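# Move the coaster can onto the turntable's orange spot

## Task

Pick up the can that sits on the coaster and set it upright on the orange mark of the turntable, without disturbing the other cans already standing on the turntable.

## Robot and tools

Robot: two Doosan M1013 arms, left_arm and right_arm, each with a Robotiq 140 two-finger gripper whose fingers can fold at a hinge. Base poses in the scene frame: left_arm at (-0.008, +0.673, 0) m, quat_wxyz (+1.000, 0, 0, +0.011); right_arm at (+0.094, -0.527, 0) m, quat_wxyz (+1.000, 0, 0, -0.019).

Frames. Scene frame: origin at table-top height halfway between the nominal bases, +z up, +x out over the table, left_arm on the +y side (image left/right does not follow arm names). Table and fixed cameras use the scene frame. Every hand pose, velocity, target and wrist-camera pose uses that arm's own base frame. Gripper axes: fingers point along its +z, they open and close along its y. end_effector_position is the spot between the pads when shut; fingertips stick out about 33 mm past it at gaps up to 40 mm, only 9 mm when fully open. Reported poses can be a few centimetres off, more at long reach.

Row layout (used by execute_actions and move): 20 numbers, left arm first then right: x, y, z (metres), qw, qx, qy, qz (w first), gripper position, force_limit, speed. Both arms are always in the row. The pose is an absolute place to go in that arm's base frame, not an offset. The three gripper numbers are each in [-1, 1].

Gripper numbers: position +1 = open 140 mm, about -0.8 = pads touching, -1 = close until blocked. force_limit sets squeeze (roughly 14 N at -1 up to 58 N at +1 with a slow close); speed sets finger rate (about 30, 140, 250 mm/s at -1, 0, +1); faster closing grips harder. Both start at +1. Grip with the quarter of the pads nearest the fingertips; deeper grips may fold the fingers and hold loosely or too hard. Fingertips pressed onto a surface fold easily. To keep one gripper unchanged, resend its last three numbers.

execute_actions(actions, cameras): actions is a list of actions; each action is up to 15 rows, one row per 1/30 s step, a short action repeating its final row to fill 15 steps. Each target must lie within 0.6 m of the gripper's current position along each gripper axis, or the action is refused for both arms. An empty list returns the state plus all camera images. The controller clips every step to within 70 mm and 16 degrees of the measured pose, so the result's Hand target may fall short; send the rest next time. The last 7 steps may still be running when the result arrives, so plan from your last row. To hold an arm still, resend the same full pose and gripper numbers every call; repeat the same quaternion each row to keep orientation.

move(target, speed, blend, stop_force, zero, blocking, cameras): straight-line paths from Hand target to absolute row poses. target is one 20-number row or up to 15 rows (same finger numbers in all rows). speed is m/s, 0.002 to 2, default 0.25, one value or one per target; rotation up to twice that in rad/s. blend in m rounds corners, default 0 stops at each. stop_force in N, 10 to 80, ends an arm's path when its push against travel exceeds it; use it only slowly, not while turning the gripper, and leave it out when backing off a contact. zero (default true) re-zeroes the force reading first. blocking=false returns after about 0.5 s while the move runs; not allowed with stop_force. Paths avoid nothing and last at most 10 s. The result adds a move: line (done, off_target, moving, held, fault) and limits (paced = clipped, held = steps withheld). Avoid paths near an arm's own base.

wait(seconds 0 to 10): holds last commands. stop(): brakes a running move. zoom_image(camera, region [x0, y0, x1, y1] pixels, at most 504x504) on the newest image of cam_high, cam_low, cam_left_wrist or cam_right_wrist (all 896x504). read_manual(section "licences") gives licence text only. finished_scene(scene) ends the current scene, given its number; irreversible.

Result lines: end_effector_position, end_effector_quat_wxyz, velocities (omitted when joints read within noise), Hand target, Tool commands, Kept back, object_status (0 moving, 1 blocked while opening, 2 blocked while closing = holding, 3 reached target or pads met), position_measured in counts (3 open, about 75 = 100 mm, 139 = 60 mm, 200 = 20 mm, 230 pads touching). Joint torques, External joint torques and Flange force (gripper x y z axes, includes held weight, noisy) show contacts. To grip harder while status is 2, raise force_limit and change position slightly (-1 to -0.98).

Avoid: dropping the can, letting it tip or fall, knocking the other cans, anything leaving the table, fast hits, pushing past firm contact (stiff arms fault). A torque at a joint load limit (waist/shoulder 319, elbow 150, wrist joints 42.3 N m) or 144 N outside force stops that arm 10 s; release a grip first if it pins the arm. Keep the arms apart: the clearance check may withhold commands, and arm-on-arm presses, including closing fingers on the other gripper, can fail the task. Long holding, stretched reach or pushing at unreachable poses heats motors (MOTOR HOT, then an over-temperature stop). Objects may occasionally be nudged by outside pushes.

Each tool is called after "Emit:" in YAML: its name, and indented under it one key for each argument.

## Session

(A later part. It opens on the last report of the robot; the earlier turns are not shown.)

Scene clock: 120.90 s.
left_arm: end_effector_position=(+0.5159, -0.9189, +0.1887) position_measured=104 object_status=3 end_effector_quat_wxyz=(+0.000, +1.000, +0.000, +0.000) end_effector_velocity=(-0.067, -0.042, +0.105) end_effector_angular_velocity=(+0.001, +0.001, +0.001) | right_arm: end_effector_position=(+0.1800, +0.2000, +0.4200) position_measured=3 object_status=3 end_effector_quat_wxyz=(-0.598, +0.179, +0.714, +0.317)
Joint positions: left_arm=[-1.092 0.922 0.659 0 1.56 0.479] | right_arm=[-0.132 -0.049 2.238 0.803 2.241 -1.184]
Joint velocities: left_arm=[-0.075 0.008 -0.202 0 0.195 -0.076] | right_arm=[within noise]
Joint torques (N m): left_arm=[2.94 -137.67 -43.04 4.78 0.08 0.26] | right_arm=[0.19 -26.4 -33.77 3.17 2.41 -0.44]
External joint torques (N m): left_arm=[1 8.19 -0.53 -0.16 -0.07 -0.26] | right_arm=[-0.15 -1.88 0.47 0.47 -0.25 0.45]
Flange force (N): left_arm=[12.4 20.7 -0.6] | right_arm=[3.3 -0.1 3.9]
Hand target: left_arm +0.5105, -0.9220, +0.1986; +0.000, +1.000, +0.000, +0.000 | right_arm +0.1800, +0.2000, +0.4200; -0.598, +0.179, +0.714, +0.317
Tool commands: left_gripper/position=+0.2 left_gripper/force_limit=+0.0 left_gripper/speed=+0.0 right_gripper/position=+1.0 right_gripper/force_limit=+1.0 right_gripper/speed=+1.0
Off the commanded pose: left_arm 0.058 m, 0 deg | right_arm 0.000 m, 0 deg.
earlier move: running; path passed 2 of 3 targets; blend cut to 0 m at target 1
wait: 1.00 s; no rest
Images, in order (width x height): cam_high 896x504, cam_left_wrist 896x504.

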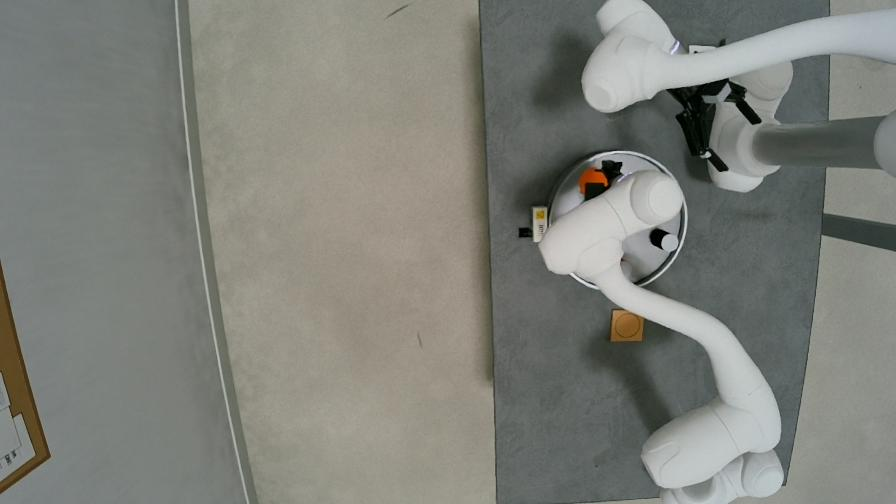

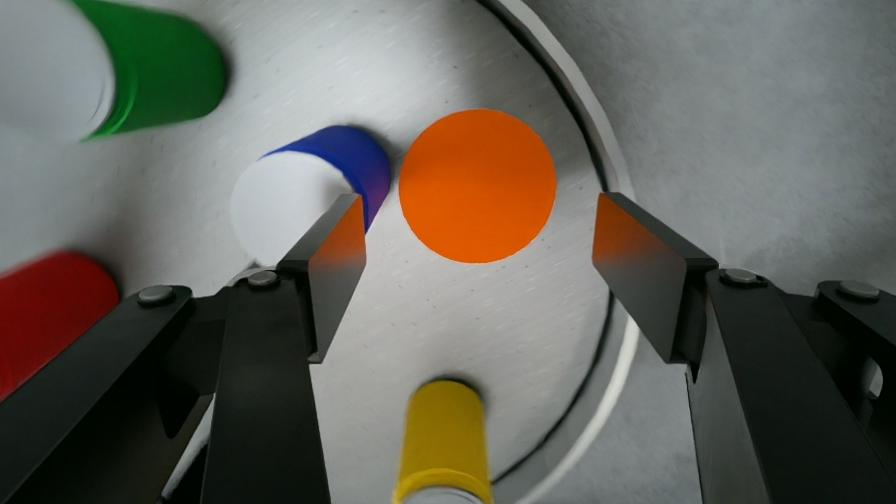

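Emit:
move:
  target: [0.3889,-0.8724,0.2,0,1,0,0,0.2,0,0,0.18,0.2,0.42,-0.598,0.179,0.714,0.317,1,1,1]
  speed: 0.2
  cameras: ["cam_left_wrist", "cam_high"]

Emit:
wait:
  seconds: 1
  cameras: ["cam_left_wrist"]

Emit:
wait:
  seconds: 1
  cameras: ["cam_left_wrist"]

Emit:
wait:
  seconds: 1
  cameras: ["cam_left_wrist"]

Emit:
wait:
  seconds: 1
  cameras: ["cam_left_wrist"]

Emit:
wait:
  seconds: 1
  cameras: ["cam_left_wrist"]

Emit:
wait:
  seconds: 1
  cameras: ["cam_left_wrist"]

Scene clock: 124.47 s.
left_arm: end_effector_position=(+0.3889, -0.8724, +0.2000) position_measured=104 object_status=3 end_effector_quat_wxyz=(+0.000, +1.000, +0.000, +0.000) | right_arm: end_effector_position=(+0.1800, +0.2000, +0.4200) position_measured=3 object_status=3 end_effector_quat_wxyz=(-0.598, +0.179, +0.714, +0.317)
Joint positions: left_arm=[-1.188 0.708 1.027 0 1.407 0.383] | right_arm=[-0.132 -0.049 2.238 0.803 2.241 -1.184]
Joint torques (N m): left_arm=[-1.17 -116.68 -40.72 4.47 -0.12 -0.12] | right_arm=[-0.02 -26.57 -33.59 3.14 2.47 -0.41]
External joint torques (N m): left_arm=[1.51 7.1 -1.01 -0.13 0.09 0.12] | right_arm=[0 -1.87 0.26 0.51 -0.31 0.42]
Flange force (N): left_arm=[8.3 14.5 0.7] | right_arm=[3.3 0.5 3.9]
Hand target: left_arm +0.3889, -0.8724, +0.2000; +0.000, +1.000, +0.000, +0.000 | right_arm +0.1800, +0.2000, +0.4200; -0.598, +0.179, +0.714, +0.317
Off the commanded pose: left_arm 0.000 m, 0 deg | right_arm 0.000 m, 0 deg.
earlier move: done; blend cut to 0 m at target 1
move: done
Images, in order (width x height): cam_high 896x504, cam_left_wrist 896x504.

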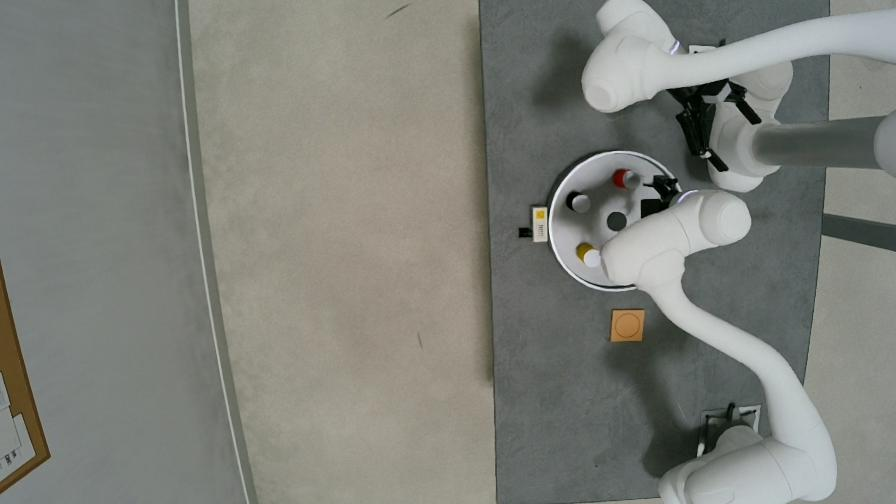

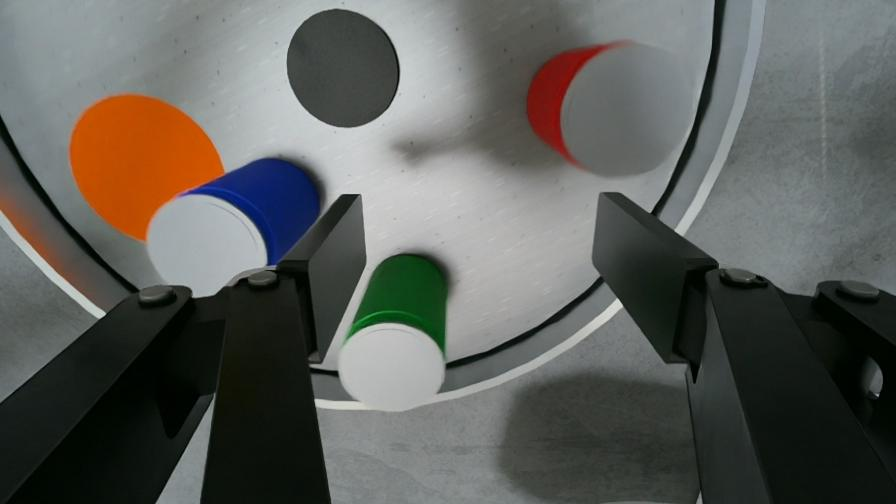

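Scene clock: 125.47 s.
left_arm: end_effector_position=(+0.3889, -0.8724, +0.2000) position_measured=104 object_status=3 end_effector_quat_wxyz=(+0.000, +1.000, +0.000, +0.000) | right_arm: end_effector_position=(+0.1800, +0.2000, +0.4200) position_measured=3 object_status=3 end_effector_quat_wxyz=(-0.598, +0.179, +0.714, +0.317)
Joint positions: left_arm=[-1.188 0.708 1.027 0 1.407 0.383] | right_arm=[-0.132 -0.049 2.238 0.803 2.241 -1.184]
Joint torques (N m): left_arm=[-0.97 -116.81 -40.63 4.53 -0.1 -0.03] | right_arm=[-0.17 -26.66 -33.65 3.11 2.39 -0.4]
External joint torques (N m): left_arm=[0.9 7.39 -1.05 -0.2 0.07 0.03] | right_arm=[0.21 -1.73 0.34 0.52 -0.23 0.41]
Flange force (N): left_arm=[7.9 15.4 0.8] | right_arm=[3.1 0.8 4.0]
Hand target: left_arm +0.3889, -0.8724, +0.2000; +0.000, +1.000, +0.000, +0.000 | right_arm +0.1800, +0.2000, +0.4200; -0.598, +0.179, +0.714, +0.317
Tool commands: left_gripper/position=+0.2 left_gripper/force_limit=+0.0 left_gripper/speed=+0.0 right_gripper/position=+1.0 right_gripper/force_limit=+1.0 right_gripper/speed=+1.0
Off the commanded pose: left_arm 0.000 m, 0 deg | right_arm 0.000 m, 0 deg.
wait: 1.00 s; at rest by 0.17 s
Images, in order (width x height): cam_left_wrist 896x504.

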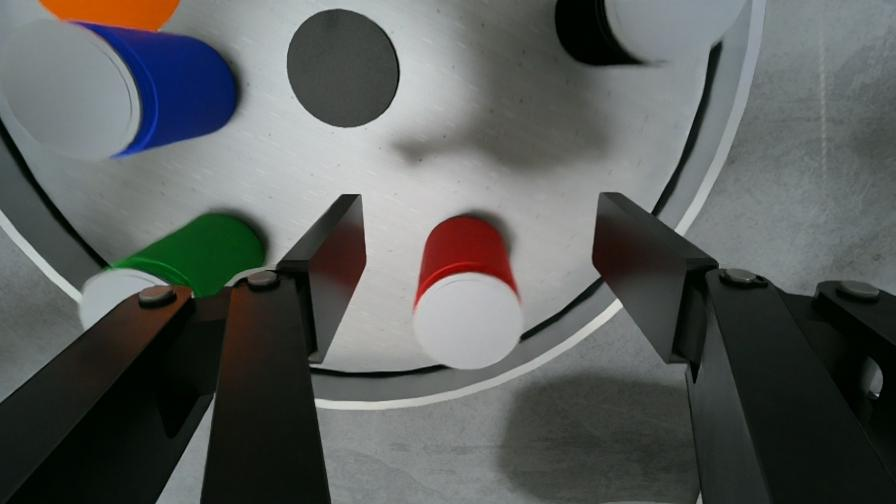

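Scene clock: 126.47 s.
left_arm: end_effector_position=(+0.3889, -0.8724, +0.2000) position_measured=104 object_status=3 end_effector_quat_wxyz=(+0.000, +1.000, +0.000, +0.000) | right_arm: end_effector_position=(+0.1800, +0.2000, +0.4200) position_measured=3 object_status=3 end_effector_quat_wxyz=(-0.598, +0.179, +0.714, +0.317)
Joint positions: left_arm=[-1.188 0.708 1.027 0 1.407 0.383] | right_arm=[-0.132 -0.049 2.238 0.803 2.241 -1.184]
Joint torques (N m): left_arm=[-1.29 -116.3 -40.99 4.41 -0.12 -0.12] | right_arm=[-0.31 -26.74 -33.68 3.17 2.44 -0.41]
External joint torques (N m): left_arm=[1.71 6.47 -0.84 -0.07 0.09 0.12] | right_arm=[0.28 -1.61 0.36 0.48 -0.29 0.42]
Flange force (N): left_arm=[7.8 12.9 0.8] | right_arm=[2.7 1.0 4.0]
Hand target: left_arm +0.3889, -0.8724, +0.2000; +0.000, +1.000, +0.000, +0.000 | right_arm +0.1800, +0.2000, +0.4200; -0.598, +0.179, +0.714, +0.317
Tool commands: left_gripper/position=+0.2 left_gripper/force_limit=+0.0 left_gripper/speed=+0.0 right_gripper/position=+1.0 right_gripper/force_limit=+1.0 right_gripper/speed=+1.0
Off the commanded pose: left_arm 0.000 m, 0 deg | right_arm 0.000 m, 0 deg.
wait: 1.00 s; at rest by 0.17 s
Images, in order (width x height): cam_left_wrist 896x504.

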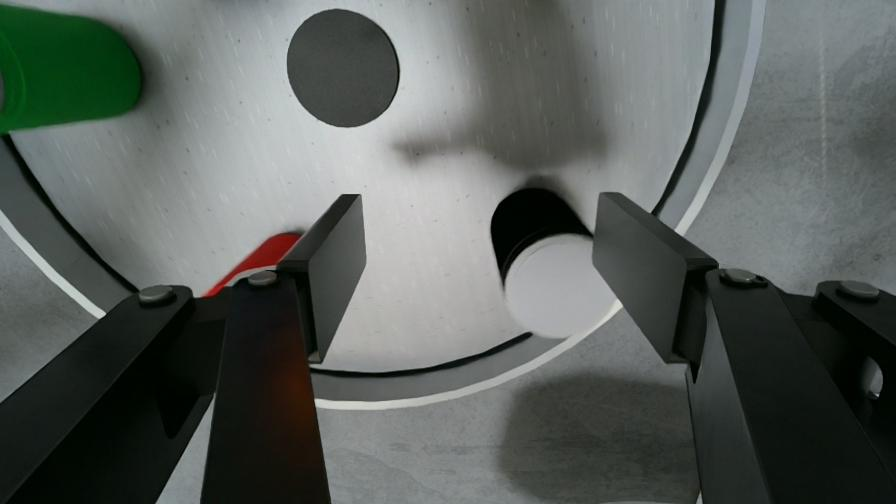

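Scene clock: 127.47 s.
left_arm: end_effector_position=(+0.3889, -0.8724, +0.2000) position_measured=104 object_status=3 end_effector_quat_wxyz=(+0.000, +1.000, +0.000, +0.000) | right_arm: end_effector_position=(+0.1800, +0.2000, +0.4200) position_measured=3 object_status=3 end_effector_quat_wxyz=(-0.598, +0.179, +0.714, +0.317)
Joint positions: left_arm=[-1.188 0.708 1.027 0 1.407 0.383] | right_arm=[-0.132 -0.049 2.238 0.803 2.241 -1.184]
Joint torques (N m): left_arm=[-1.64 -116.64 -40.6 4.56 -0.07 -0.05] | right_arm=[0.05 -26.84 -33.72 3.09 2.38 -0.39]
External joint torques (N m): left_arm=[1.22 6.66 -1.32 -0.23 0.04 0.05] | right_arm=[-0.13 -1.31 0.43 0.54 -0.23 0.4]
Flange force (N): left_arm=[8.0 14.7 0.3] | right_arm=[2.5 0.4 3.2]
Hand target: left_arm +0.3889, -0.8724, +0.2000; +0.000, +1.000, +0.000, +0.000 | right_arm +0.1800, +0.2000, +0.4200; -0.598, +0.179, +0.714, +0.317
Tool commands: left_gripper/position=+0.2 left_gripper/force_limit=+0.0 left_gripper/speed=+0.0 right_gripper/position=+1.0 right_gripper/force_limit=+1.0 right_gripper/speed=+1.0
Off the commanded pose: left_arm 0.000 m, 0 deg | right_arm 0.000 m, 0 deg.
wait: 1.00 s; at rest by 0.17 s
Images, in order (width x height): cam_left_wrist 896x504.

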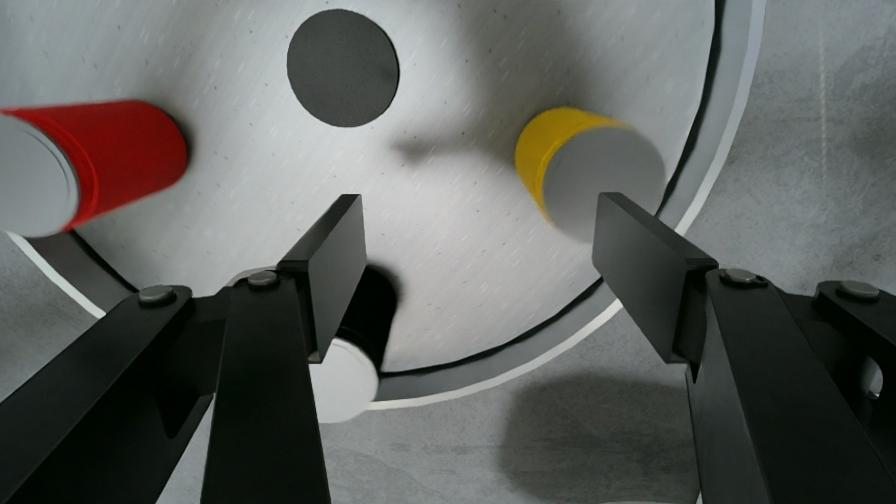

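Scene clock: 128.47 s.
left_arm: end_effector_position=(+0.3889, -0.8724, +0.2000) position_measured=104 object_status=3 end_effector_quat_wxyz=(+0.000, +1.000, +0.000, +0.000) | right_arm: end_effector_position=(+0.1800, +0.2000, +0.4200) position_measured=3 object_status=3 end_effector_quat_wxyz=(-0.598, +0.179, +0.714, +0.317)
Joint positions: left_arm=[-1.188 0.708 1.027 0 1.407 0.383] | right_arm=[-0.132 -0.049 2.238 0.803 2.241 -1.184]
Joint torques (N m): left_arm=[-0.94 -116.45 -40.81 4.61 -0.12 -0.08] | right_arm=[-0.57 -26.78 -33.51 3.15 2.49 -0.39]
External joint torques (N m): left_arm=[-0.03 6.63 -1.05 -0.3 0.09 0.09] | right_arm=[0.6 -1.57 0.21 0.48 -0.33 0.4]
Flange force (N): left_arm=[6.5 14.5 0.5] | right_arm=[2.6 1.8 4.2]
Hand target: left_arm +0.3889, -0.8724, +0.2000; +0.000, +1.000, +0.000, +0.000 | right_arm +0.1800, +0.2000, +0.4200; -0.598, +0.179, +0.714, +0.317
Tool commands: left_gripper/position=+0.2 left_gripper/force_limit=+0.0 left_gripper/speed=+0.0 right_gripper/position=+1.0 right_gripper/force_limit=+1.0 right_gripper/speed=+1.0
Off the commanded pose: left_arm 0.000 m, 0 deg | right_arm 0.000 m, 0 deg.
wait: 1.00 s; at rest by 0.17 s
Images, in order (width x height): cam_left_wrist 896x504.

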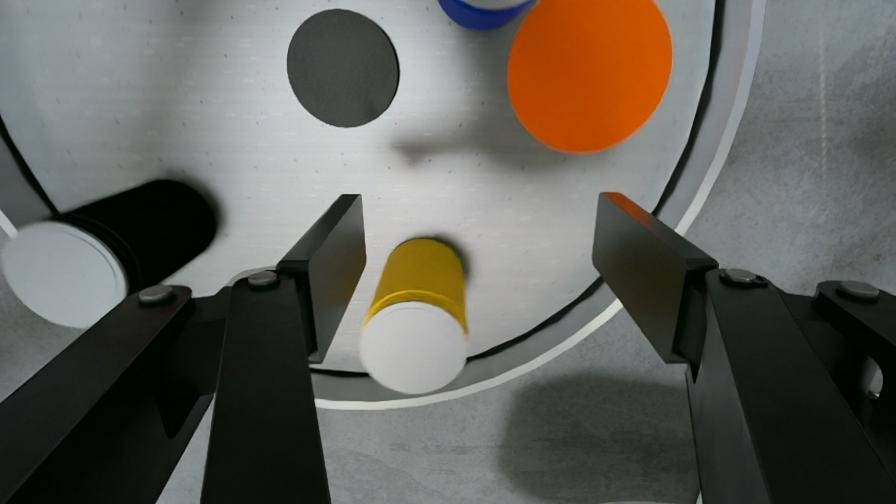

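Scene clock: 129.47 s.
left_arm: end_effector_position=(+0.3889, -0.8724, +0.2000) position_measured=104 object_status=3 end_effector_quat_wxyz=(+0.000, +1.000, +0.000, +0.000) | right_arm: end_effector_position=(+0.1800, +0.2000, +0.4200) position_measured=3 object_status=3 end_effector_quat_wxyz=(-0.598, +0.179, +0.714, +0.317)
Joint positions: left_arm=[-1.188 0.708 1.027 0 1.407 0.383] | right_arm=[-0.132 -0.049 2.238 0.803 2.241 -1.184]
Joint torques (N m): left_arm=[-1.39 -116.39 -40.71 4.56 -0.1 -0.08] | right_arm=[-0.37 -26.57 -33.7 3.14 2.42 -0.38]
External joint torques (N m): left_arm=[0.58 7.44 -0.77 -0.28 0.07 0.08] | right_arm=[0.41 -1.86 0.38 0.49 -0.26 0.39]
Flange force (N): left_arm=[7.3 14.8 1.2] | right_arm=[3.1 1.0 4.5]
Hand target: left_arm +0.3889, -0.8724, +0.2000; +0.000, +1.000, +0.000, +0.000 | right_arm +0.1800, +0.2000, +0.4200; -0.598, +0.179, +0.714, +0.317
Tool commands: left_gripper/position=+0.2 left_gripper/force_limit=+0.0 left_gripper/speed=+0.0 right_gripper/position=+1.0 right_gripper/force_limit=+1.0 right_gripper/speed=+1.0
Off the commanded pose: left_arm 0.000 m, 0 deg | right_arm 0.000 m, 0 deg.
wait: 1.00 s; at rest by 0.17 s
Images, in order (width x height): cam_left_wrist 896x504.

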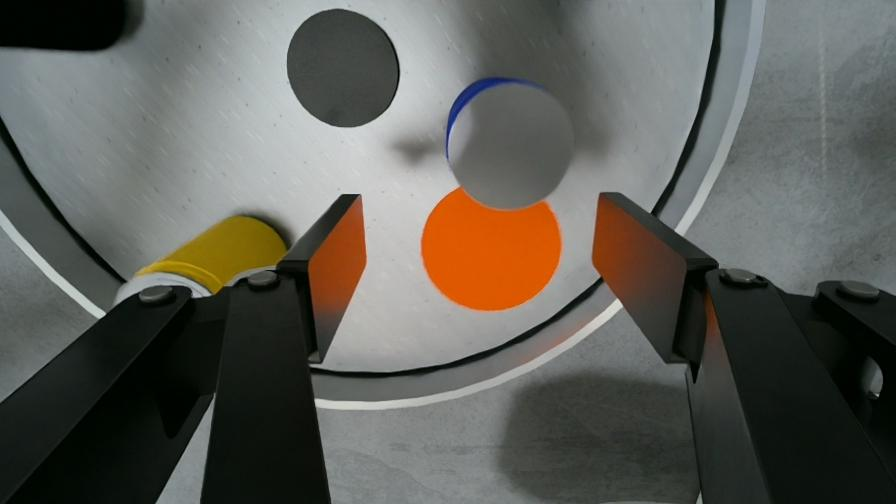

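Scene clock: 130.47 s.
left_arm: end_effector_position=(+0.3889, -0.8724, +0.2000) position_measured=104 object_status=3 end_effector_quat_wxyz=(+0.000, +1.000, +0.000, +0.000) | right_arm: end_effector_position=(+0.1800, +0.2000, +0.4200) position_measured=3 object_status=3 end_effector_quat_wxyz=(-0.598, +0.179, +0.714, +0.317)
Joint positions: left_arm=[-1.188 0.708 1.027 0 1.407 0.383] | right_arm=[-0.132 -0.049 2.238 0.803 2.241 -1.184]
Joint torques (N m): left_arm=[-1.02 -116.69 -40.68 4.49 -0.07 0.01] | right_arm=[-0.34 -26.61 -33.77 3.18 2.38 -0.43]
External joint torques (N m): left_arm=[0.5 7.08 -1.18 -0.16 0.04 -0.01] | right_arm=[0.41 -1.74 0.47 0.45 -0.22 0.44]
Flange force (N): left_arm=[7.4 15.3 0.6] | right_arm=[2.9 1.0 4.4]
Hand target: left_arm +0.3889, -0.8724, +0.2000; +0.000, +1.000, +0.000, +0.000 | right_arm +0.1800, +0.2000, +0.4200; -0.598, +0.179, +0.714, +0.317
Tool commands: left_gripper/position=+0.2 left_gripper/force_limit=+0.0 left_gripper/speed=+0.0 right_gripper/position=+1.0 right_gripper/force_limit=+1.0 right_gripper/speed=+1.0
Off the commanded pose: left_arm 0.000 m, 0 deg | right_arm 0.000 m, 0 deg.
wait: 1.00 s; at rest by 0.17 s
Images, in order (width x height): cam_left_wrist 896x504.

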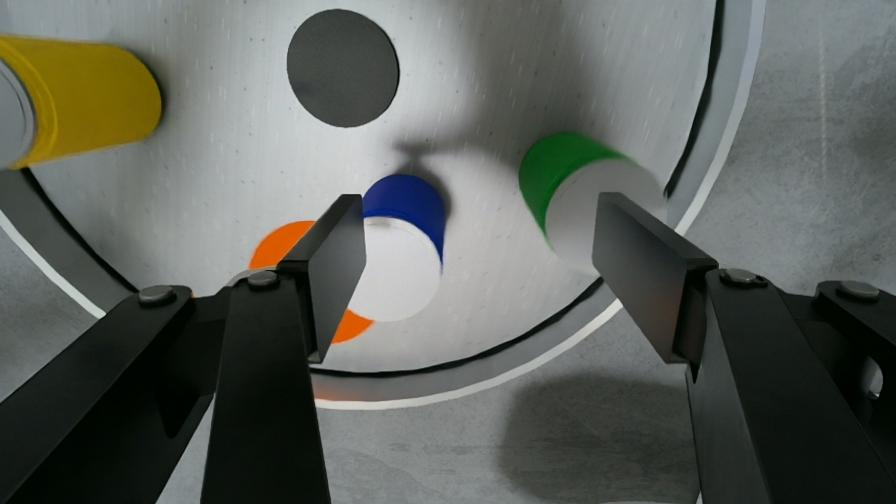

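Emit:
wait:
  seconds: 0

Scene clock: 137.47 s.
left_arm: end_effector_position=(+0.3889, -0.8724, +0.2000) position_measured=104 object_status=3 end_effector_quat_wxyz=(+0.000, +1.000, +0.000, +0.000) | right_arm: end_effector_position=(+0.1800, +0.2000, +0.4200) position_measured=3 object_status=3 end_effector_quat_wxyz=(-0.598, +0.179, +0.714, +0.317)
Joint positions: left_arm=[-1.188 0.708 1.027 0 1.407 0.383] | right_arm=[-0.132 -0.049 2.238 0.803 2.241 -1.184]
Joint torques (N m): left_arm=[-0.97 -116.6 -40.66 4.41 -0.1 -0.01] | right_arm=[0.11 -26.47 -33.59 3.15 2.42 -0.39]
External joint torques (N m): left_arm=[0.86 7.53 -0.93 -0.1 0.07 0.02] | right_arm=[-0.13 -1.69 0.32 0.48 -0.27 0.4]
Flange force (N): left_arm=[7.8 15.3 1.0] | right_arm=[3.1 0.2 3.5]
Hand target: left_arm +0.3889, -0.8724, +0.2000; +0.000, +1.000, +0.000, +0.000 | right_arm +0.1800, +0.2000, +0.4200; -0.598, +0.179, +0.714, +0.317
Tool commands: left_gripper/position=+0.2 left_gripper/force_limit=+0.0 left_gripper/speed=+0.0 right_gripper/position=+1.0 right_gripper/force_limit=+1.0 right_gripper/speed=+1.0
Off the commanded pose: left_arm 0.000 m, 0 deg | right_arm 0.000 m, 0 deg.

Emit:
wait:
  seconds: 5.43

Emit:
move:
  target:
    - [0.3713,-0.8514,0.2,0,1,0,0,0.2,0,0,0.18,0.2,0.42,-0.598,0.179,0.714,0.317,1,1,1]
    - [0.361,-0.8276,0.2,0,1,0,0,0.2,0,0,0.18,0.2,0.42,-0.598,0.179,0.714,0.317,1,1,1]
    - [0.3581,-0.8019,0.2,0,1,0,0,0.2,0,0,0.18,0.2,0.42,-0.598,0.179,0.714,0.317,1,1,1]
    - [0.3628,-0.7765,0.2,0,1,0,0,0.2,0,0,0.18,0.2,0.42,-0.598,0.179,0.714,0.317,1,1,1]
    - [0.3747,-0.7536,0.2,0,1,0,0,0.2,0,0,0.18,0.2,0.42,-0.598,0.179,0.714,0.317,1,1,1]
    - [0.3928,-0.7351,0.182,0,1,0,0,0.2,0,0,0.18,0.2,0.42,-0.598,0.179,0.714,0.317,1,1,1]
    - [0.4156,-0.7228,0.168,0,1,0,0,0.2,0,0,0.18,0.2,0.42,-0.598,0.179,0.714,0.317,1,1,1]
    - [0.4409,-0.7176,0.166,0,1,0,0,0.2,0,0,0.18,0.2,0.42,-0.598,0.179,0.714,0.317,1,1,1]
    - [0.4667,-0.7201,0.166,0,1,0,0,0.2,0,0,0.18,0.2,0.42,-0.598,0.179,0.714,0.317,1,1,1]
    - [0.4906,-0.73,0.166,0,1,0,0,0.2,0,0,0.18,0.2,0.42,-0.598,0.179,0.714,0.317,1,1,1]
    - [0.5105,-0.7465,0.166,0,1,0,0,0.2,0,0,0.18,0.2,0.42,-0.598,0.179,0.714,0.317,1,1,1]
    - [0.5248,-0.768,0.18,0,1,0,0,0.2,0,0,0.18,0.2,0.42,-0.598,0.179,0.714,0.317,1,1,1]
    - [0.5322,-0.7928,0.2,0,1,0,0,0.2,0,0,0.18,0.2,0.42,-0.598,0.179,0.714,0.317,1,1,1]
    - [0.5319,-0.8187,0.24,0,1,0,0,0.2,0,0,0.18,0.2,0.42,-0.598,0.179,0.714,0.317,1,1,1]
  speed: [0.08,0.08,0.08,0.08,0.08,0.0975,0.091,0.08,0.08,0.08,0.08,0.091,0.101,0.147]
  blend: 0.01
  blocking: false
  cameras: ["cam_left_wrist"]

Scene clock: 143.60 s.
left_arm: end_effector_position=(+0.3889, -0.8724, +0.2000) position_measured=104 object_status=3 end_effector_quat_wxyz=(+0.000, +1.000, +0.000, +0.000) | right_arm: end_effector_position=(+0.1800, +0.2000, +0.4200) position_measured=3 object_status=3 end_effector_quat_wxyz=(-0.598, +0.179, +0.714, +0.317)
Joint positions: left_arm=[-1.188 0.708 1.027 0 1.407 0.383] | right_arm=[-0.132 -0.049 2.238 0.803 2.241 -1.184]
Joint torques (N m): left_arm=[-1.12 -116.86 -40.97 4.46 -0.05 -0.05] | right_arm=[-0.16 -26.66 -33.78 3.13 2.4 -0.46]
External joint torques (N m): left_arm=[1.05 7.06 -0.85 -0.13 0.03 0.05] | right_arm=[0.06 -1.54 0.45 0.51 -0.24 0.46]
Flange force (N): left_arm=[7.6 14.1 1.0] | right_arm=[2.8 0.6 3.8]
Hand target: left_arm +0.3889, -0.8724, +0.2000; +0.000, +1.000, +0.000, +0.000 | right_arm +0.1800, +0.2000, +0.4200; -0.598, +0.179, +0.714, +0.317
Tool commands: left_gripper/position=+0.2 left_gripper/force_limit=+0.0 left_gripper/speed=+0.0 right_gripper/position=+1.0 right_gripper/force_limit=+1.0 right_gripper/speed=+1.0
Off the commanded pose: left_arm 0.000 m, 0 deg | right_arm 0.000 m, 0 deg.
wait: 5.43 s; at rest from the start

Scene clock: 144.10 s.
left_arm: end_effector_position=(+0.3701, -0.8475, +0.2000) position_measured=104 object_status=3 end_effector_quat_wxyz=(+0.000, +1.000, +0.000, +0.000) end_effector_velocity=(-0.038, +0.070, +0.000) end_effector_angular_velocity=(+0.000, -0.001, +0.001) | right_arm: end_effector_position=(+0.1800, +0.2000, +0.4200) position_measured=3 object_status=3 end_effector_quat_wxyz=(-0.598, +0.179, +0.714, +0.317)
Joint positions: left_arm=[-1.196 0.653 1.12 0 1.369 0.374] | right_arm=[-0.132 -0.049 2.238 0.803 2.241 -1.184]
Joint velocities: left_arm=[-0.011 -0.138 0.234 0.001 -0.096 -0.012] | right_arm=[within noise]
Joint torques (N m): left_arm=[0.33 -113.15 -38.78 4.57 -0.09 -0.22] | right_arm=[-0.27 -26.45 -33.69 3.17 2.42 -0.37]
External joint torques (N m): left_arm=[0.97 8.45 -2.52 -0.24 0.06 0.22] | right_arm=[0.18 -1.9 0.36 0.48 -0.26 0.38]
Flange force (N): left_arm=[10.2 20.1 -0.1] | right_arm=[3.2 0.5 4.2]
Hand target: left_arm +0.3669, -0.8411, +0.1999; +0.000, +1.000, +0.000, +0.000 | right_arm +0.1800, +0.2000, +0.4200; -0.598, +0.179, +0.714, +0.317
Tool commands: left_gripper/position=+0.2 left_gripper/force_limit=+0.0 left_gripper/speed=+0.0 right_gripper/position=+1.0 right_gripper/force_limit=+1.0 right_gripper/speed=+1.0
Off the commanded pose: left_arm 0.169 m, 0 deg | right_arm 0.000 m, 0 deg.
move: running; path passed 1 of 14 targets
Images, in order (width x height): cam_left_wrist 896x504.

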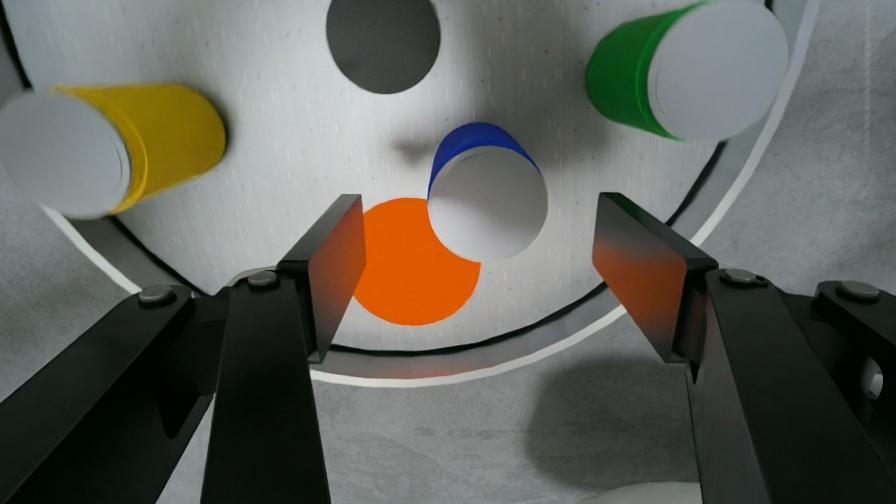

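Emit:
wait:
  seconds: 1.35
  cameras: ["cam_left_wrist"]

Emit:
move:
  target:
    - [0.4637,-0.7194,0.166,0,1,0,0,-1,0,-0.5,0.18,0.2,0.42,-0.598,0.179,0.714,0.317,1,1,1]
    - [0.4893,-0.7292,0.166,0,1,0,0,-1,0,-0.5,0.18,0.2,0.42,-0.598,0.179,0.714,0.317,1,1,1]
    - [0.5338,-0.754,0.18,0,1,0,0,-1,0,-0.5,0.18,0.2,0.42,-0.598,0.179,0.714,0.317,1,1,1]
    - [0.5635,-0.805,0.192,0,1,0,0,-1,0,-0.5,0.18,0.2,0.42,-0.598,0.179,0.714,0.317,1,1,1]
    - [0.5549,-0.8816,0.2,0,1,0,0,-1,0,-0.5,0.18,0.2,0.42,-0.598,0.179,0.714,0.317,1,1,1]
    - [0.5283,-0.911,0.2,0,1,0,0,-1,0,-0.5,0.18,0.2,0.42,-0.598,0.179,0.714,0.317,1,1,1]
    - [0.4937,-0.9306,0.2,0,1,0,0,-1,0,-0.5,0.18,0.2,0.42,-0.598,0.179,0.714,0.317,1,1,1]
    - [0.4549,-0.9392,0.2,0,1,0,0,-1,0,-0.5,0.18,0.2,0.42,-0.598,0.179,0.714,0.317,1,1,1]
    - [0.4152,-0.9361,0.2,0,1,0,0,-1,0,-0.5,0.18,0.2,0.42,-0.598,0.179,0.714,0.317,1,1,1]
    - [0.3783,-0.9215,0.2,0,1,0,0,-1,0,-0.5,0.18,0.2,0.42,-0.598,0.179,0.714,0.317,1,1,1]
    - [0.3471,-0.8967,0.2,0,1,0,0,-1,0,-0.5,0.18,0.2,0.42,-0.598,0.179,0.714,0.317,1,1,1]
    - [0.3246,-0.864,0.2,0,1,0,0,-1,0,-0.5,0.18,0.2,0.42,-0.598,0.179,0.714,0.317,1,1,1]
    - [0.3127,-0.826,0.2,0,1,0,0,-1,0,-0.5,0.18,0.2,0.42,-0.598,0.179,0.714,0.317,1,1,1]
    - [0.3123,-0.7863,0.2,0,1,0,0,-1,0,-0.5,0.18,0.2,0.42,-0.598,0.179,0.714,0.317,1,1,1]
    - [0.3236,-0.7482,0.2,0,1,0,0,-1,0,-0.5,0.18,0.2,0.42,-0.598,0.179,0.714,0.317,1,1,1]
  speed: [0.08,0.08,0.139,0.158,0.176,0.1235,0.1235,0.1235,0.1235,0.1235,0.1235,0.1235,0.1235,0.1235,0.1235]
  blend: 0.01
  blocking: false
  cameras: ["cam_left_wrist"]

Emit:
wait:
  seconds: 0.6
  cameras: ["cam_left_wrist"]

Emit:
wait:
  seconds: 1.1
  cameras: ["cam_left_wrist"]

Emit:
wait:
  seconds: 0.3
  cameras: ["cam_left_wrist"]

Scene clock: 146.37 s.
left_arm: end_effector_position=(+0.4448, -0.7183, +0.1661) position_measured=104 object_status=3 end_effector_quat_wxyz=(+0.000, +1.000, +0.000, +0.000) end_effector_velocity=(+0.078, +0.000, -0.003) end_effector_angular_velocity=(+0.002, +0.001, +0.002) | right_arm: end_effector_position=(+0.1800, +0.2000, +0.4200) position_measured=3 object_status=3 end_effector_quat_wxyz=(-0.598, +0.179, +0.714, +0.317)
Joint positions: left_arm=[-1.057 0.537 1.374 0 1.23 0.514] | right_arm=[-0.132 -0.049 2.238 0.803 2.241 -1.184]
Joint velocities: left_arm=[0.08 0.066 -0.1 0 0.036 0.078] | right_arm=[within noise]
Joint torques (N m): left_arm=[-3.3 -96.64 -39.77 4.24 -0.15 0.03] | right_arm=[0.25 -26.9 -33.63 3.18 2.43 -0.39]
External joint torques (N m): left_arm=[2.58 3.6 -0.44 -0.1 0.09 -0.03] | right_arm=[-0.33 -1.45 0.3 0.46 -0.27 0.4]
Flange force (N): left_arm=[6.2 4.3 1.4] | right_arm=[2.7 -0.1 2.9]
Hand target: left_arm +0.4520, -0.7186, +0.1660; +0.000, +1.000, +0.000, +0.000 | right_arm +0.1800, +0.2000, +0.4200; -0.598, +0.179, +0.714, +0.317
Tool commands: left_gripper/position=+0.2 left_gripper/force_limit=+0.0 left_gripper/speed=+0.0 right_gripper/position=+1.0 right_gripper/force_limit=+1.0 right_gripper/speed=+1.0
Off the commanded pose: left_arm 0.152 m, 0 deg | right_arm 0.000 m, 0 deg.
earlier move: running; path passed 8 of 14 targets
wait: 1.37 s; no rest
Images, in order (width x height): cam_left_wrist 896x504.

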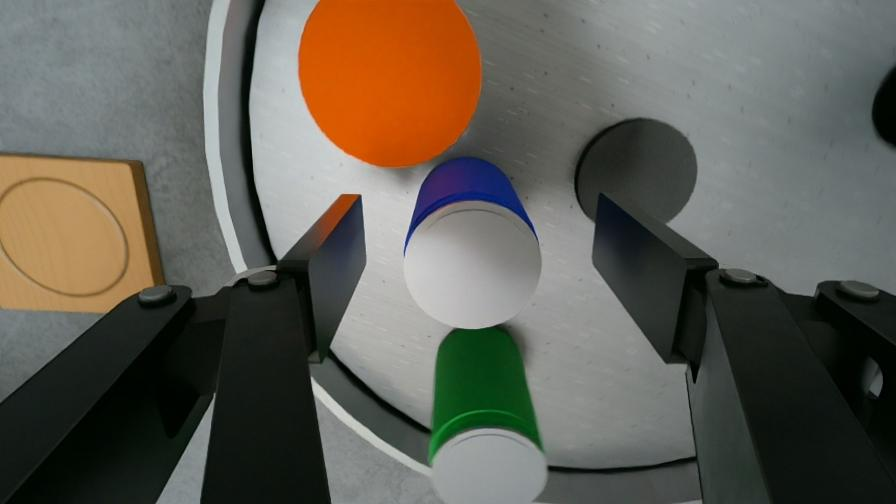

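Scene clock: 146.87 s.
left_arm: end_effector_position=(+0.4831, -0.7268, +0.1661) position_measured=160 object_status=0 end_effector_quat_wxyz=(+0.000, +1.000, +0.000, +0.000) end_effector_velocity=(+0.077, -0.031, +0.004) end_effector_angular_velocity=(-0.001, -0.001, -0.001) | right_arm: end_effector_position=(+0.1800, +0.2000, +0.4200) position_measured=3 object_status=3 end_effector_quat_wxyz=(-0.598, +0.179, +0.714, +0.317)
Joint positions: left_arm=[-1.024 0.581 1.303 0 1.257 0.547] | right_arm=[-0.132 -0.049 2.238 0.803 2.241 -1.184]
Joint velocities: left_arm=[0.056 0.106 -0.182 0 0.074 0.057] | right_arm=[within noise]
Joint torques (N m): left_arm=[-2.4 -96.44 -37.23 4.33 -0.65 0.47] | right_arm=[-0.04 -26.94 -33.68 3.13 2.43 -0.46]
External joint torques (N m): left_arm=[3.09 0.73 -2.91 -0.14 0.6 -0.47] | right_arm=[-0.01 -1.32 0.39 0.51 -0.28 0.47]
Flange force (N): left_arm=[7.8 6.2 -3.6] | right_arm=[2.5 0.8 3.4]
Hand target: left_arm +0.4911, -0.7302, +0.1669; +0.000, +1.000, +0.000, +0.000 | right_arm +0.1800, +0.2000, +0.4200; -0.598, +0.179, +0.714, +0.317
Tool commands: left_gripper/position=-1.0 left_gripper/force_limit=+0.0 left_gripper/speed=-0.5 right_gripper/position=+1.0 right_gripper/force_limit=+1.0 right_gripper/speed=+1.0
Off the commanded pose: left_arm 0.164 m, 0 deg | right_arm 0.000 m, 0 deg.
earlier move: replaced; path passed 8 of 14 targets
move: running; path passed 1 of 15 targets; blend cut to 0.0046 m at target 1
Images, in order (width x height): cam_left_wrist 896x504.

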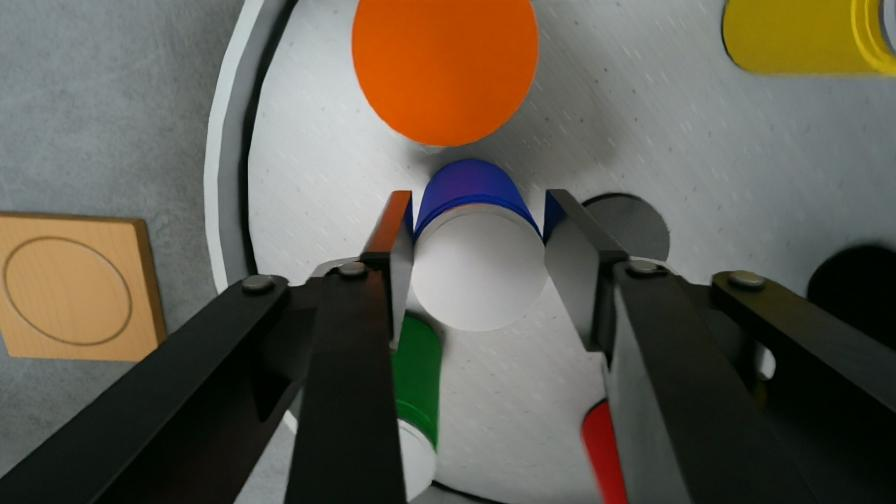

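Scene clock: 147.47 s.
left_arm: end_effector_position=(+0.5430, -0.7698, +0.1838) position_measured=164 object_status=2 end_effector_quat_wxyz=(+0.001, +1.000, +0.000, +0.001) end_effector_velocity=(+0.083, -0.124, +0.031) end_effector_angular_velocity=(-0.004, -0.003, +0.002) | right_arm: end_effector_position=(+0.1800, +0.2000, +0.4200) position_measured=3 object_status=3 end_effector_quat_wxyz=(-0.598, +0.179, +0.714, +0.317)
Joint positions: left_arm=[-0.993 0.688 1.09 0 1.361 0.578] | right_arm=[-0.132 -0.049 2.238 0.803 2.241 -1.184]
Joint velocities: left_arm=[0.001 0.251 -0.488 0 0.232 -0.001] | right_arm=[within noise]
Joint torques (N m): left_arm=[-0.99 -120.35 -41.33 4.46 -0.19 -0.09] | right_arm=[0.17 -26.42 -33.79 3.17 2.38 -0.43]
External joint torques (N m): left_arm=[1.06 13.14 -0.19 -0.16 0.14 0.09] | right_arm=[-0.06 -2.15 0.46 0.46 -0.22 0.44]
Flange force (N): left_arm=[15.0 19.1 4.5] | right_arm=[3.7 -0.2 4.3]
Hand target: left_arm +0.5512, -0.7840, +0.1871; +0.001, +1.000, +0.000, +0.001 | right_arm +0.1800, +0.2000, +0.4200; -0.598, +0.179, +0.714, +0.317
Tool commands: left_gripper/position=-1.0 left_gripper/force_limit=+0.0 left_gripper/speed=-0.5 right_gripper/position=+1.0 right_gripper/force_limit=+1.0 right_gripper/speed=+1.0
Off the commanded pose: left_arm 0.221 m, 0 deg | right_arm 0.000 m, 0 deg.
earlier move: running; path passed 3 of 15 targets; blend cut to 0.0046 m at target 1
wait: 0.60 s; no rest
Images, in order (width x height): cam_left_wrist 896x504.

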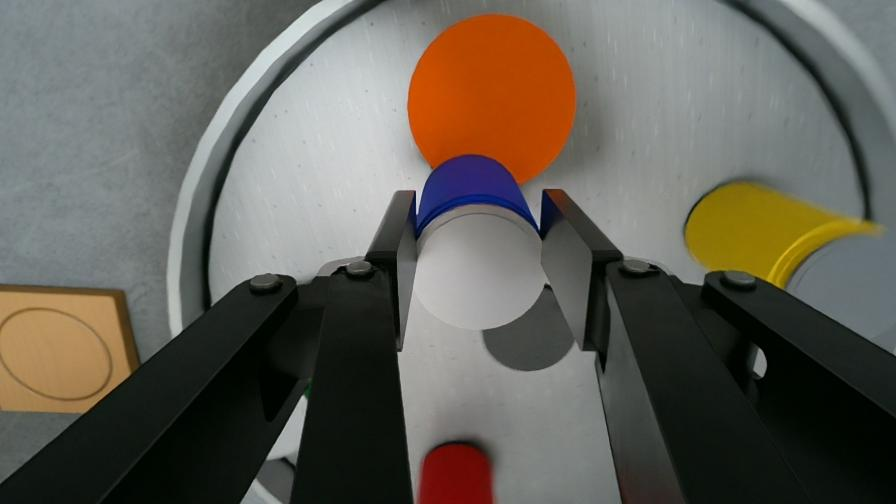

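Scene clock: 148.57 s.
left_arm: end_effector_position=(+0.5180, -0.9165, +0.2000) position_measured=164 object_status=2 end_effector_quat_wxyz=(+0.000, +1.000, +0.000, +0.000) end_effector_velocity=(-0.104, -0.063, +0.000) end_effector_angular_velocity=(+0.002, +0.002, -0.001) | right_arm: end_effector_position=(+0.1800, +0.2000, +0.4200) position_measured=3 object_status=3 end_effector_quat_wxyz=(-0.598, +0.179, +0.714, +0.317)
Joint positions: left_arm=[-1.089 0.92 0.644 0 1.578 0.482] | right_arm=[-0.132 -0.049 2.238 0.803 2.241 -1.184]
Joint velocities: left_arm=[-0.115 0.013 -0.026 -0.001 0.015 -0.114] | right_arm=[within noise]
Joint torques (N m): left_arm=[-0.7 -136.86 -42.24 4.58 0.03 0] | right_arm=[-0.09 -26.48 -33.72 3.1 2.45 -0.4]
External joint torques (N m): left_arm=[2.11 9.35 -0.43 -0.12 -0.03 0] | right_arm=[0.1 -1.72 0.45 0.52 -0.3 0.41]
Flange force (N): left_arm=[15.2 22.8 -0.9] | right_arm=[2.9 0.6 4.1]
Hand target: left_arm +0.5080, -0.9224, +0.2000; +0.000, +1.000, +0.000, +0.000 | right_arm +0.1800, +0.2000, +0.4200; -0.598, +0.179, +0.714, +0.317
Tool commands: left_gripper/position=-1.0 left_gripper/force_limit=+0.0 left_gripper/speed=-0.5 right_gripper/position=+1.0 right_gripper/force_limit=+1.0 right_gripper/speed=+1.0
Off the commanded pose: left_arm 0.257 m, 0 deg | right_arm 0.000 m, 0 deg.
earlier move: running; path passed 6 of 15 targets; blend cut to 0.0046 m at target 1
wait: 1.10 s; no rest
Images, in order (width x height): cam_left_wrist 896x504.

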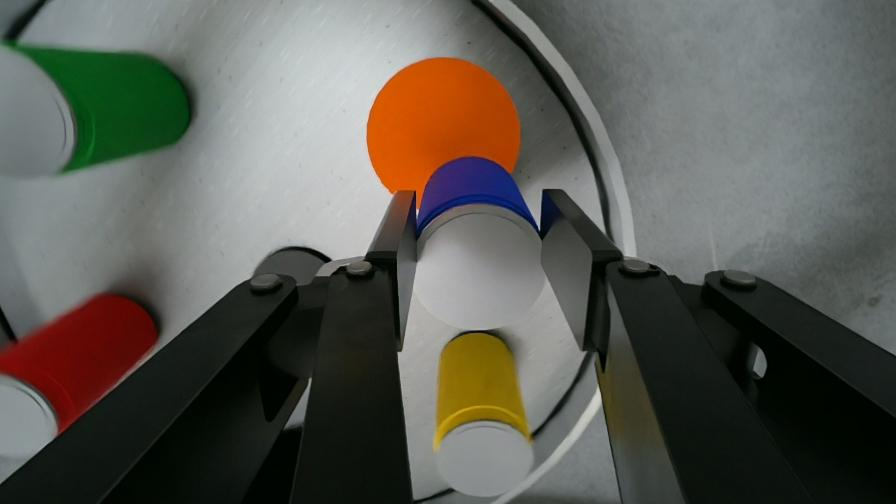

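Scene clock: 148.87 s.
left_arm: end_effector_position=(+0.4848, -0.9322, +0.1999) position_measured=164 object_status=2 end_effector_quat_wxyz=(+0.000, +1.000, +0.000, +0.000) end_effector_velocity=(-0.120, -0.034, +0.001) end_effector_angular_velocity=(-0.004, -0.002, +0.000) | right_arm: end_effector_position=(+0.1800, +0.2000, +0.4200) position_measured=3 object_status=3 end_effector_quat_wxyz=(-0.598, +0.179, +0.714, +0.317)
Joint positions: left_arm=[-1.124 0.915 0.652 0 1.575 0.447] | right_arm=[-0.132 -0.049 2.238 0.803 2.241 -1.184]
Joint velocities: left_arm=[-0.117 -0.071 0.132 0 -0.065 -0.117] | right_arm=[within noise]
Joint torques (N m): left_arm=[-3.74 -137.55 -42.56 4.56 0.54 0.04] | right_arm=[-0.23 -27.12 -33.77 3.16 2.43 -0.41]
External joint torques (N m): left_arm=[3.18 11.44 0.32 -0.2 -0.53 -0.04] | right_arm=[0.24 -1.06 0.49 0.47 -0.27 0.42]
Flange force (N): left_arm=[15.4 23.1 1.4] | right_arm=[1.9 1.1 3.4]
Hand target: left_arm +0.4737, -0.9350, +0.2000; +0.000, +1.000, +0.000, +0.000 | right_arm +0.1800, +0.2000, +0.4200; -0.598, +0.179, +0.714, +0.317
Tool commands: left_gripper/position=-1.0 left_gripper/force_limit=+0.0 left_gripper/speed=-0.5 right_gripper/position=+1.0 right_gripper/force_limit=+1.0 right_gripper/speed=+1.0
Off the commanded pose: left_arm 0.245 m, 0 deg | right_arm 0.000 m, 0 deg.
earlier move: running; path passed 7 of 15 targets; blend cut to 0.0046 m at target 1
wait: 0.30 s; no rest
Images, in order (width x height): cam_left_wrist 896x504.

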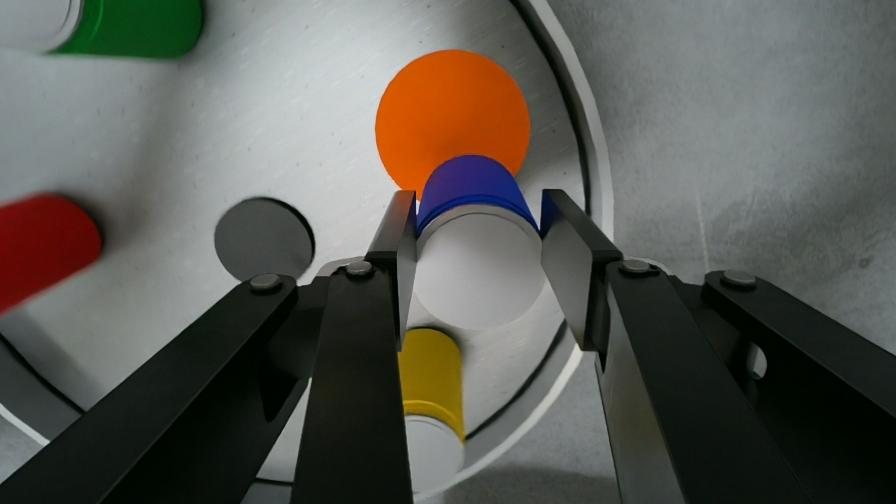

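Emit:
move:
  target:
    - [0.3228,-0.8237,0.2,0,1,0,0,-1,0,-0.5,0.18,0.2,0.42,-0.598,0.179,0.714,0.317,1,1,1]
    - [0.3228,-0.7863,0.2,0,1,0,0,-1,0,-0.5,0.18,0.2,0.42,-0.598,0.179,0.714,0.317,1,1,1]
    - [0.3341,-0.7484,0.2,0,1,0,0,-1,0,-0.5,0.18,0.2,0.42,-0.598,0.179,0.714,0.317,1,1,1]
    - [0.3559,-0.7153,0.2,0,1,0,0,-1,0,-0.5,0.18,0.2,0.42,-0.598,0.179,0.714,0.317,1,1,1]
    - [0.3865,-0.6901,0.2,0,1,0,0,-1,0,-0.5,0.18,0.2,0.42,-0.598,0.179,0.714,0.317,1,1,1]
    - [0.4231,-0.675,0.2,0,1,0,0,-1,0,-0.5,0.18,0.2,0.42,-0.598,0.179,0.714,0.317,1,1,1]
    - [0.4625,-0.6712,0.2,0,1,0,0,-1,0,-0.5,0.18,0.2,0.42,-0.598,0.179,0.714,0.317,1,1,1]
    - [0.5013,-0.6791,0.2,0,1,0,0,-1,0,-0.5,0.18,0.2,0.42,-0.598,0.179,0.714,0.317,1,1,1]
    - [0.5361,-0.698,0.2,0,1,0,0,-1,0,-0.5,0.18,0.2,0.42,-0.598,0.179,0.714,0.317,1,1,1]
    - [0.5639,-0.7262,0.2,0,1,0,0,-1,0,-0.5,0.18,0.2,0.42,-0.598,0.179,0.714,0.317,1,1,1]
    - [0.5822,-0.7614,0.2,0,1,0,0,-1,0,-0.5,0.18,0.2,0.42,-0.598,0.179,0.714,0.317,1,1,1]
  speed: [0.1225,0.0818,0.0818,0.1225,0.1225,0.1225,0.1225,0.1225,0.1225,0.1225,0.1225]
  blend: 0.01
  blocking: false
  cameras: ["cam_left_wrist"]

Emit:
wait:
  seconds: 1.5
  cameras: ["cam_left_wrist"]

Scene clock: 150.90 s.
left_arm: end_effector_position=(+0.3227, -0.8103, +0.1999) position_measured=164 object_status=2 end_effector_quat_wxyz=(+0.000, +1.000, +0.000, +0.000) end_effector_velocity=(-0.001, +0.082, +0.001) end_effector_angular_velocity=(-0.003, +0.000, -0.001) | right_arm: end_effector_position=(+0.1800, +0.2000, +0.4200) position_measured=3 object_status=3 end_effector_quat_wxyz=(-0.598, +0.179, +0.714, +0.317)
Joint positions: left_arm=[-1.231 0.564 1.267 0 1.311 0.339] | right_arm=[-0.132 -0.049 2.238 0.803 2.241 -1.184]
Joint velocities: left_arm=[0.03 -0.127 0.203 -0.001 -0.078 0.032] | right_arm=[within noise]
Joint torques (N m): left_arm=[-1.53 -103.69 -40.64 4.38 -0.38 -0.5] | right_arm=[-0.07 -26.7 -33.84 3.16 2.39 -0.47]
External joint torques (N m): left_arm=[0.26 8.11 -0.34 -0.16 0.32 0.5] | right_arm=[0.17 -1.78 0.56 0.46 -0.23 0.48]
Flange force (N): left_arm=[6.2 13.1 2.6] | right_arm=[3.1 0.5 4.3]
Hand target: left_arm +0.3228, -0.8030, +0.1999; +0.000, +1.000, +0.000, +0.000 | right_arm +0.1800, +0.2000, +0.4200; -0.598, +0.179, +0.714, +0.317
Tool commands: left_gripper/position=-1.0 left_gripper/force_limit=+0.0 left_gripper/speed=-0.5 right_gripper/position=+1.0 right_gripper/force_limit=+1.0 right_gripper/speed=+1.0
Off the commanded pose: left_arm 0.264 m, 0 deg | right_arm 0.000 m, 0 deg.
earlier move: replaced; path passed 12 of 15 targets; blend cut to 0.0046 m at target 1
move: running; path passed 1 of 11 targets
Images, in order (width x height): cam_left_wrist 896x504.

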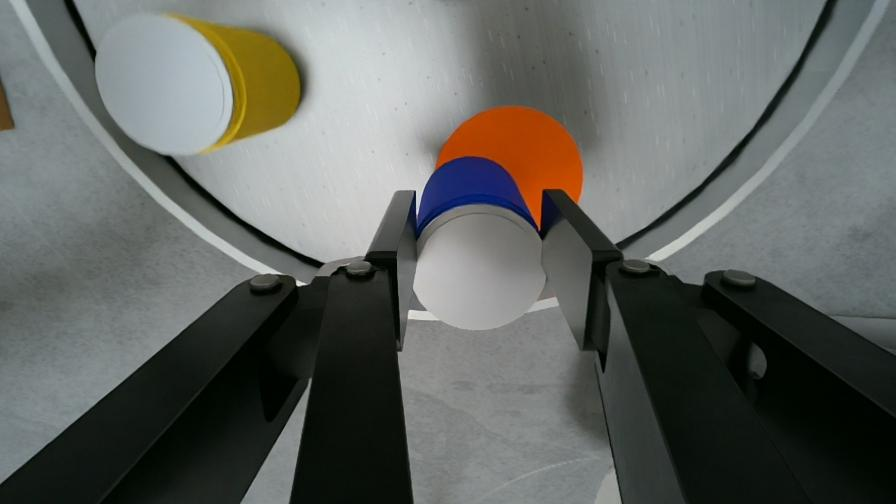

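Scene clock: 152.40 s.
left_arm: end_effector_position=(+0.3951, -0.6866, +0.2000) position_measured=164 object_status=2 end_effector_quat_wxyz=(+0.000, +1.000, +0.000, +0.000) end_effector_velocity=(+0.111, +0.048, +0.001) end_effector_angular_velocity=(-0.007, -0.005, -0.003) | right_arm: end_effector_position=(+0.1800, +0.2000, +0.4200) position_measured=3 object_status=3 end_effector_quat_wxyz=(-0.598, +0.179, +0.714, +0.317)
Joint positions: left_arm=[-1.092 0.437 1.464 0 1.24 0.478] | right_arm=[-0.132 -0.049 2.238 0.803 2.241 -1.184]
Joint velocities: left_arm=[0.152 0.017 -0.026 0.001 0.001 0.155] | right_arm=[within noise]
Joint torques (N m): left_arm=[-0.94 -92.12 -39.48 4.28 -0.3 -0.19] | right_arm=[-0.19 -26.75 -33.91 3.15 2.45 -0.39]
External joint torques (N m): left_arm=[0.32 11 -0.92 -0.1 0.17 0.19] | right_arm=[0.28 -1.54 0.62 0.48 -0.3 0.4]
Flange force (N): left_arm=[10.1 16.3 4.5] | right_arm=[2.4 0.7 4.2]
Hand target: left_arm +0.4052, -0.6822, +0.2000; +0.000, +1.000, +0.000, +0.000 | right_arm +0.1800, +0.2000, +0.4200; -0.598, +0.179, +0.714, +0.317
Tool commands: left_gripper/position=-1.0 left_gripper/force_limit=+0.0 left_gripper/speed=-0.5 right_gripper/position=+1.0 right_gripper/force_limit=+1.0 right_gripper/speed=+1.0
Off the commanded pose: left_arm 0.201 m, 0 deg | right_arm 0.000 m, 0 deg.
earlier move: running; path passed 5 of 11 targets
wait: 1.50 s; no rest
Images, in order (width x height): cam_left_wrist 896x504.

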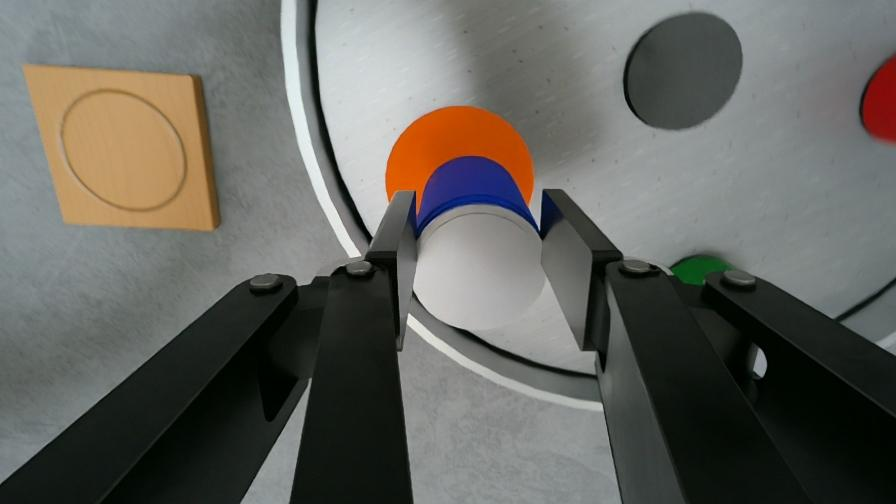

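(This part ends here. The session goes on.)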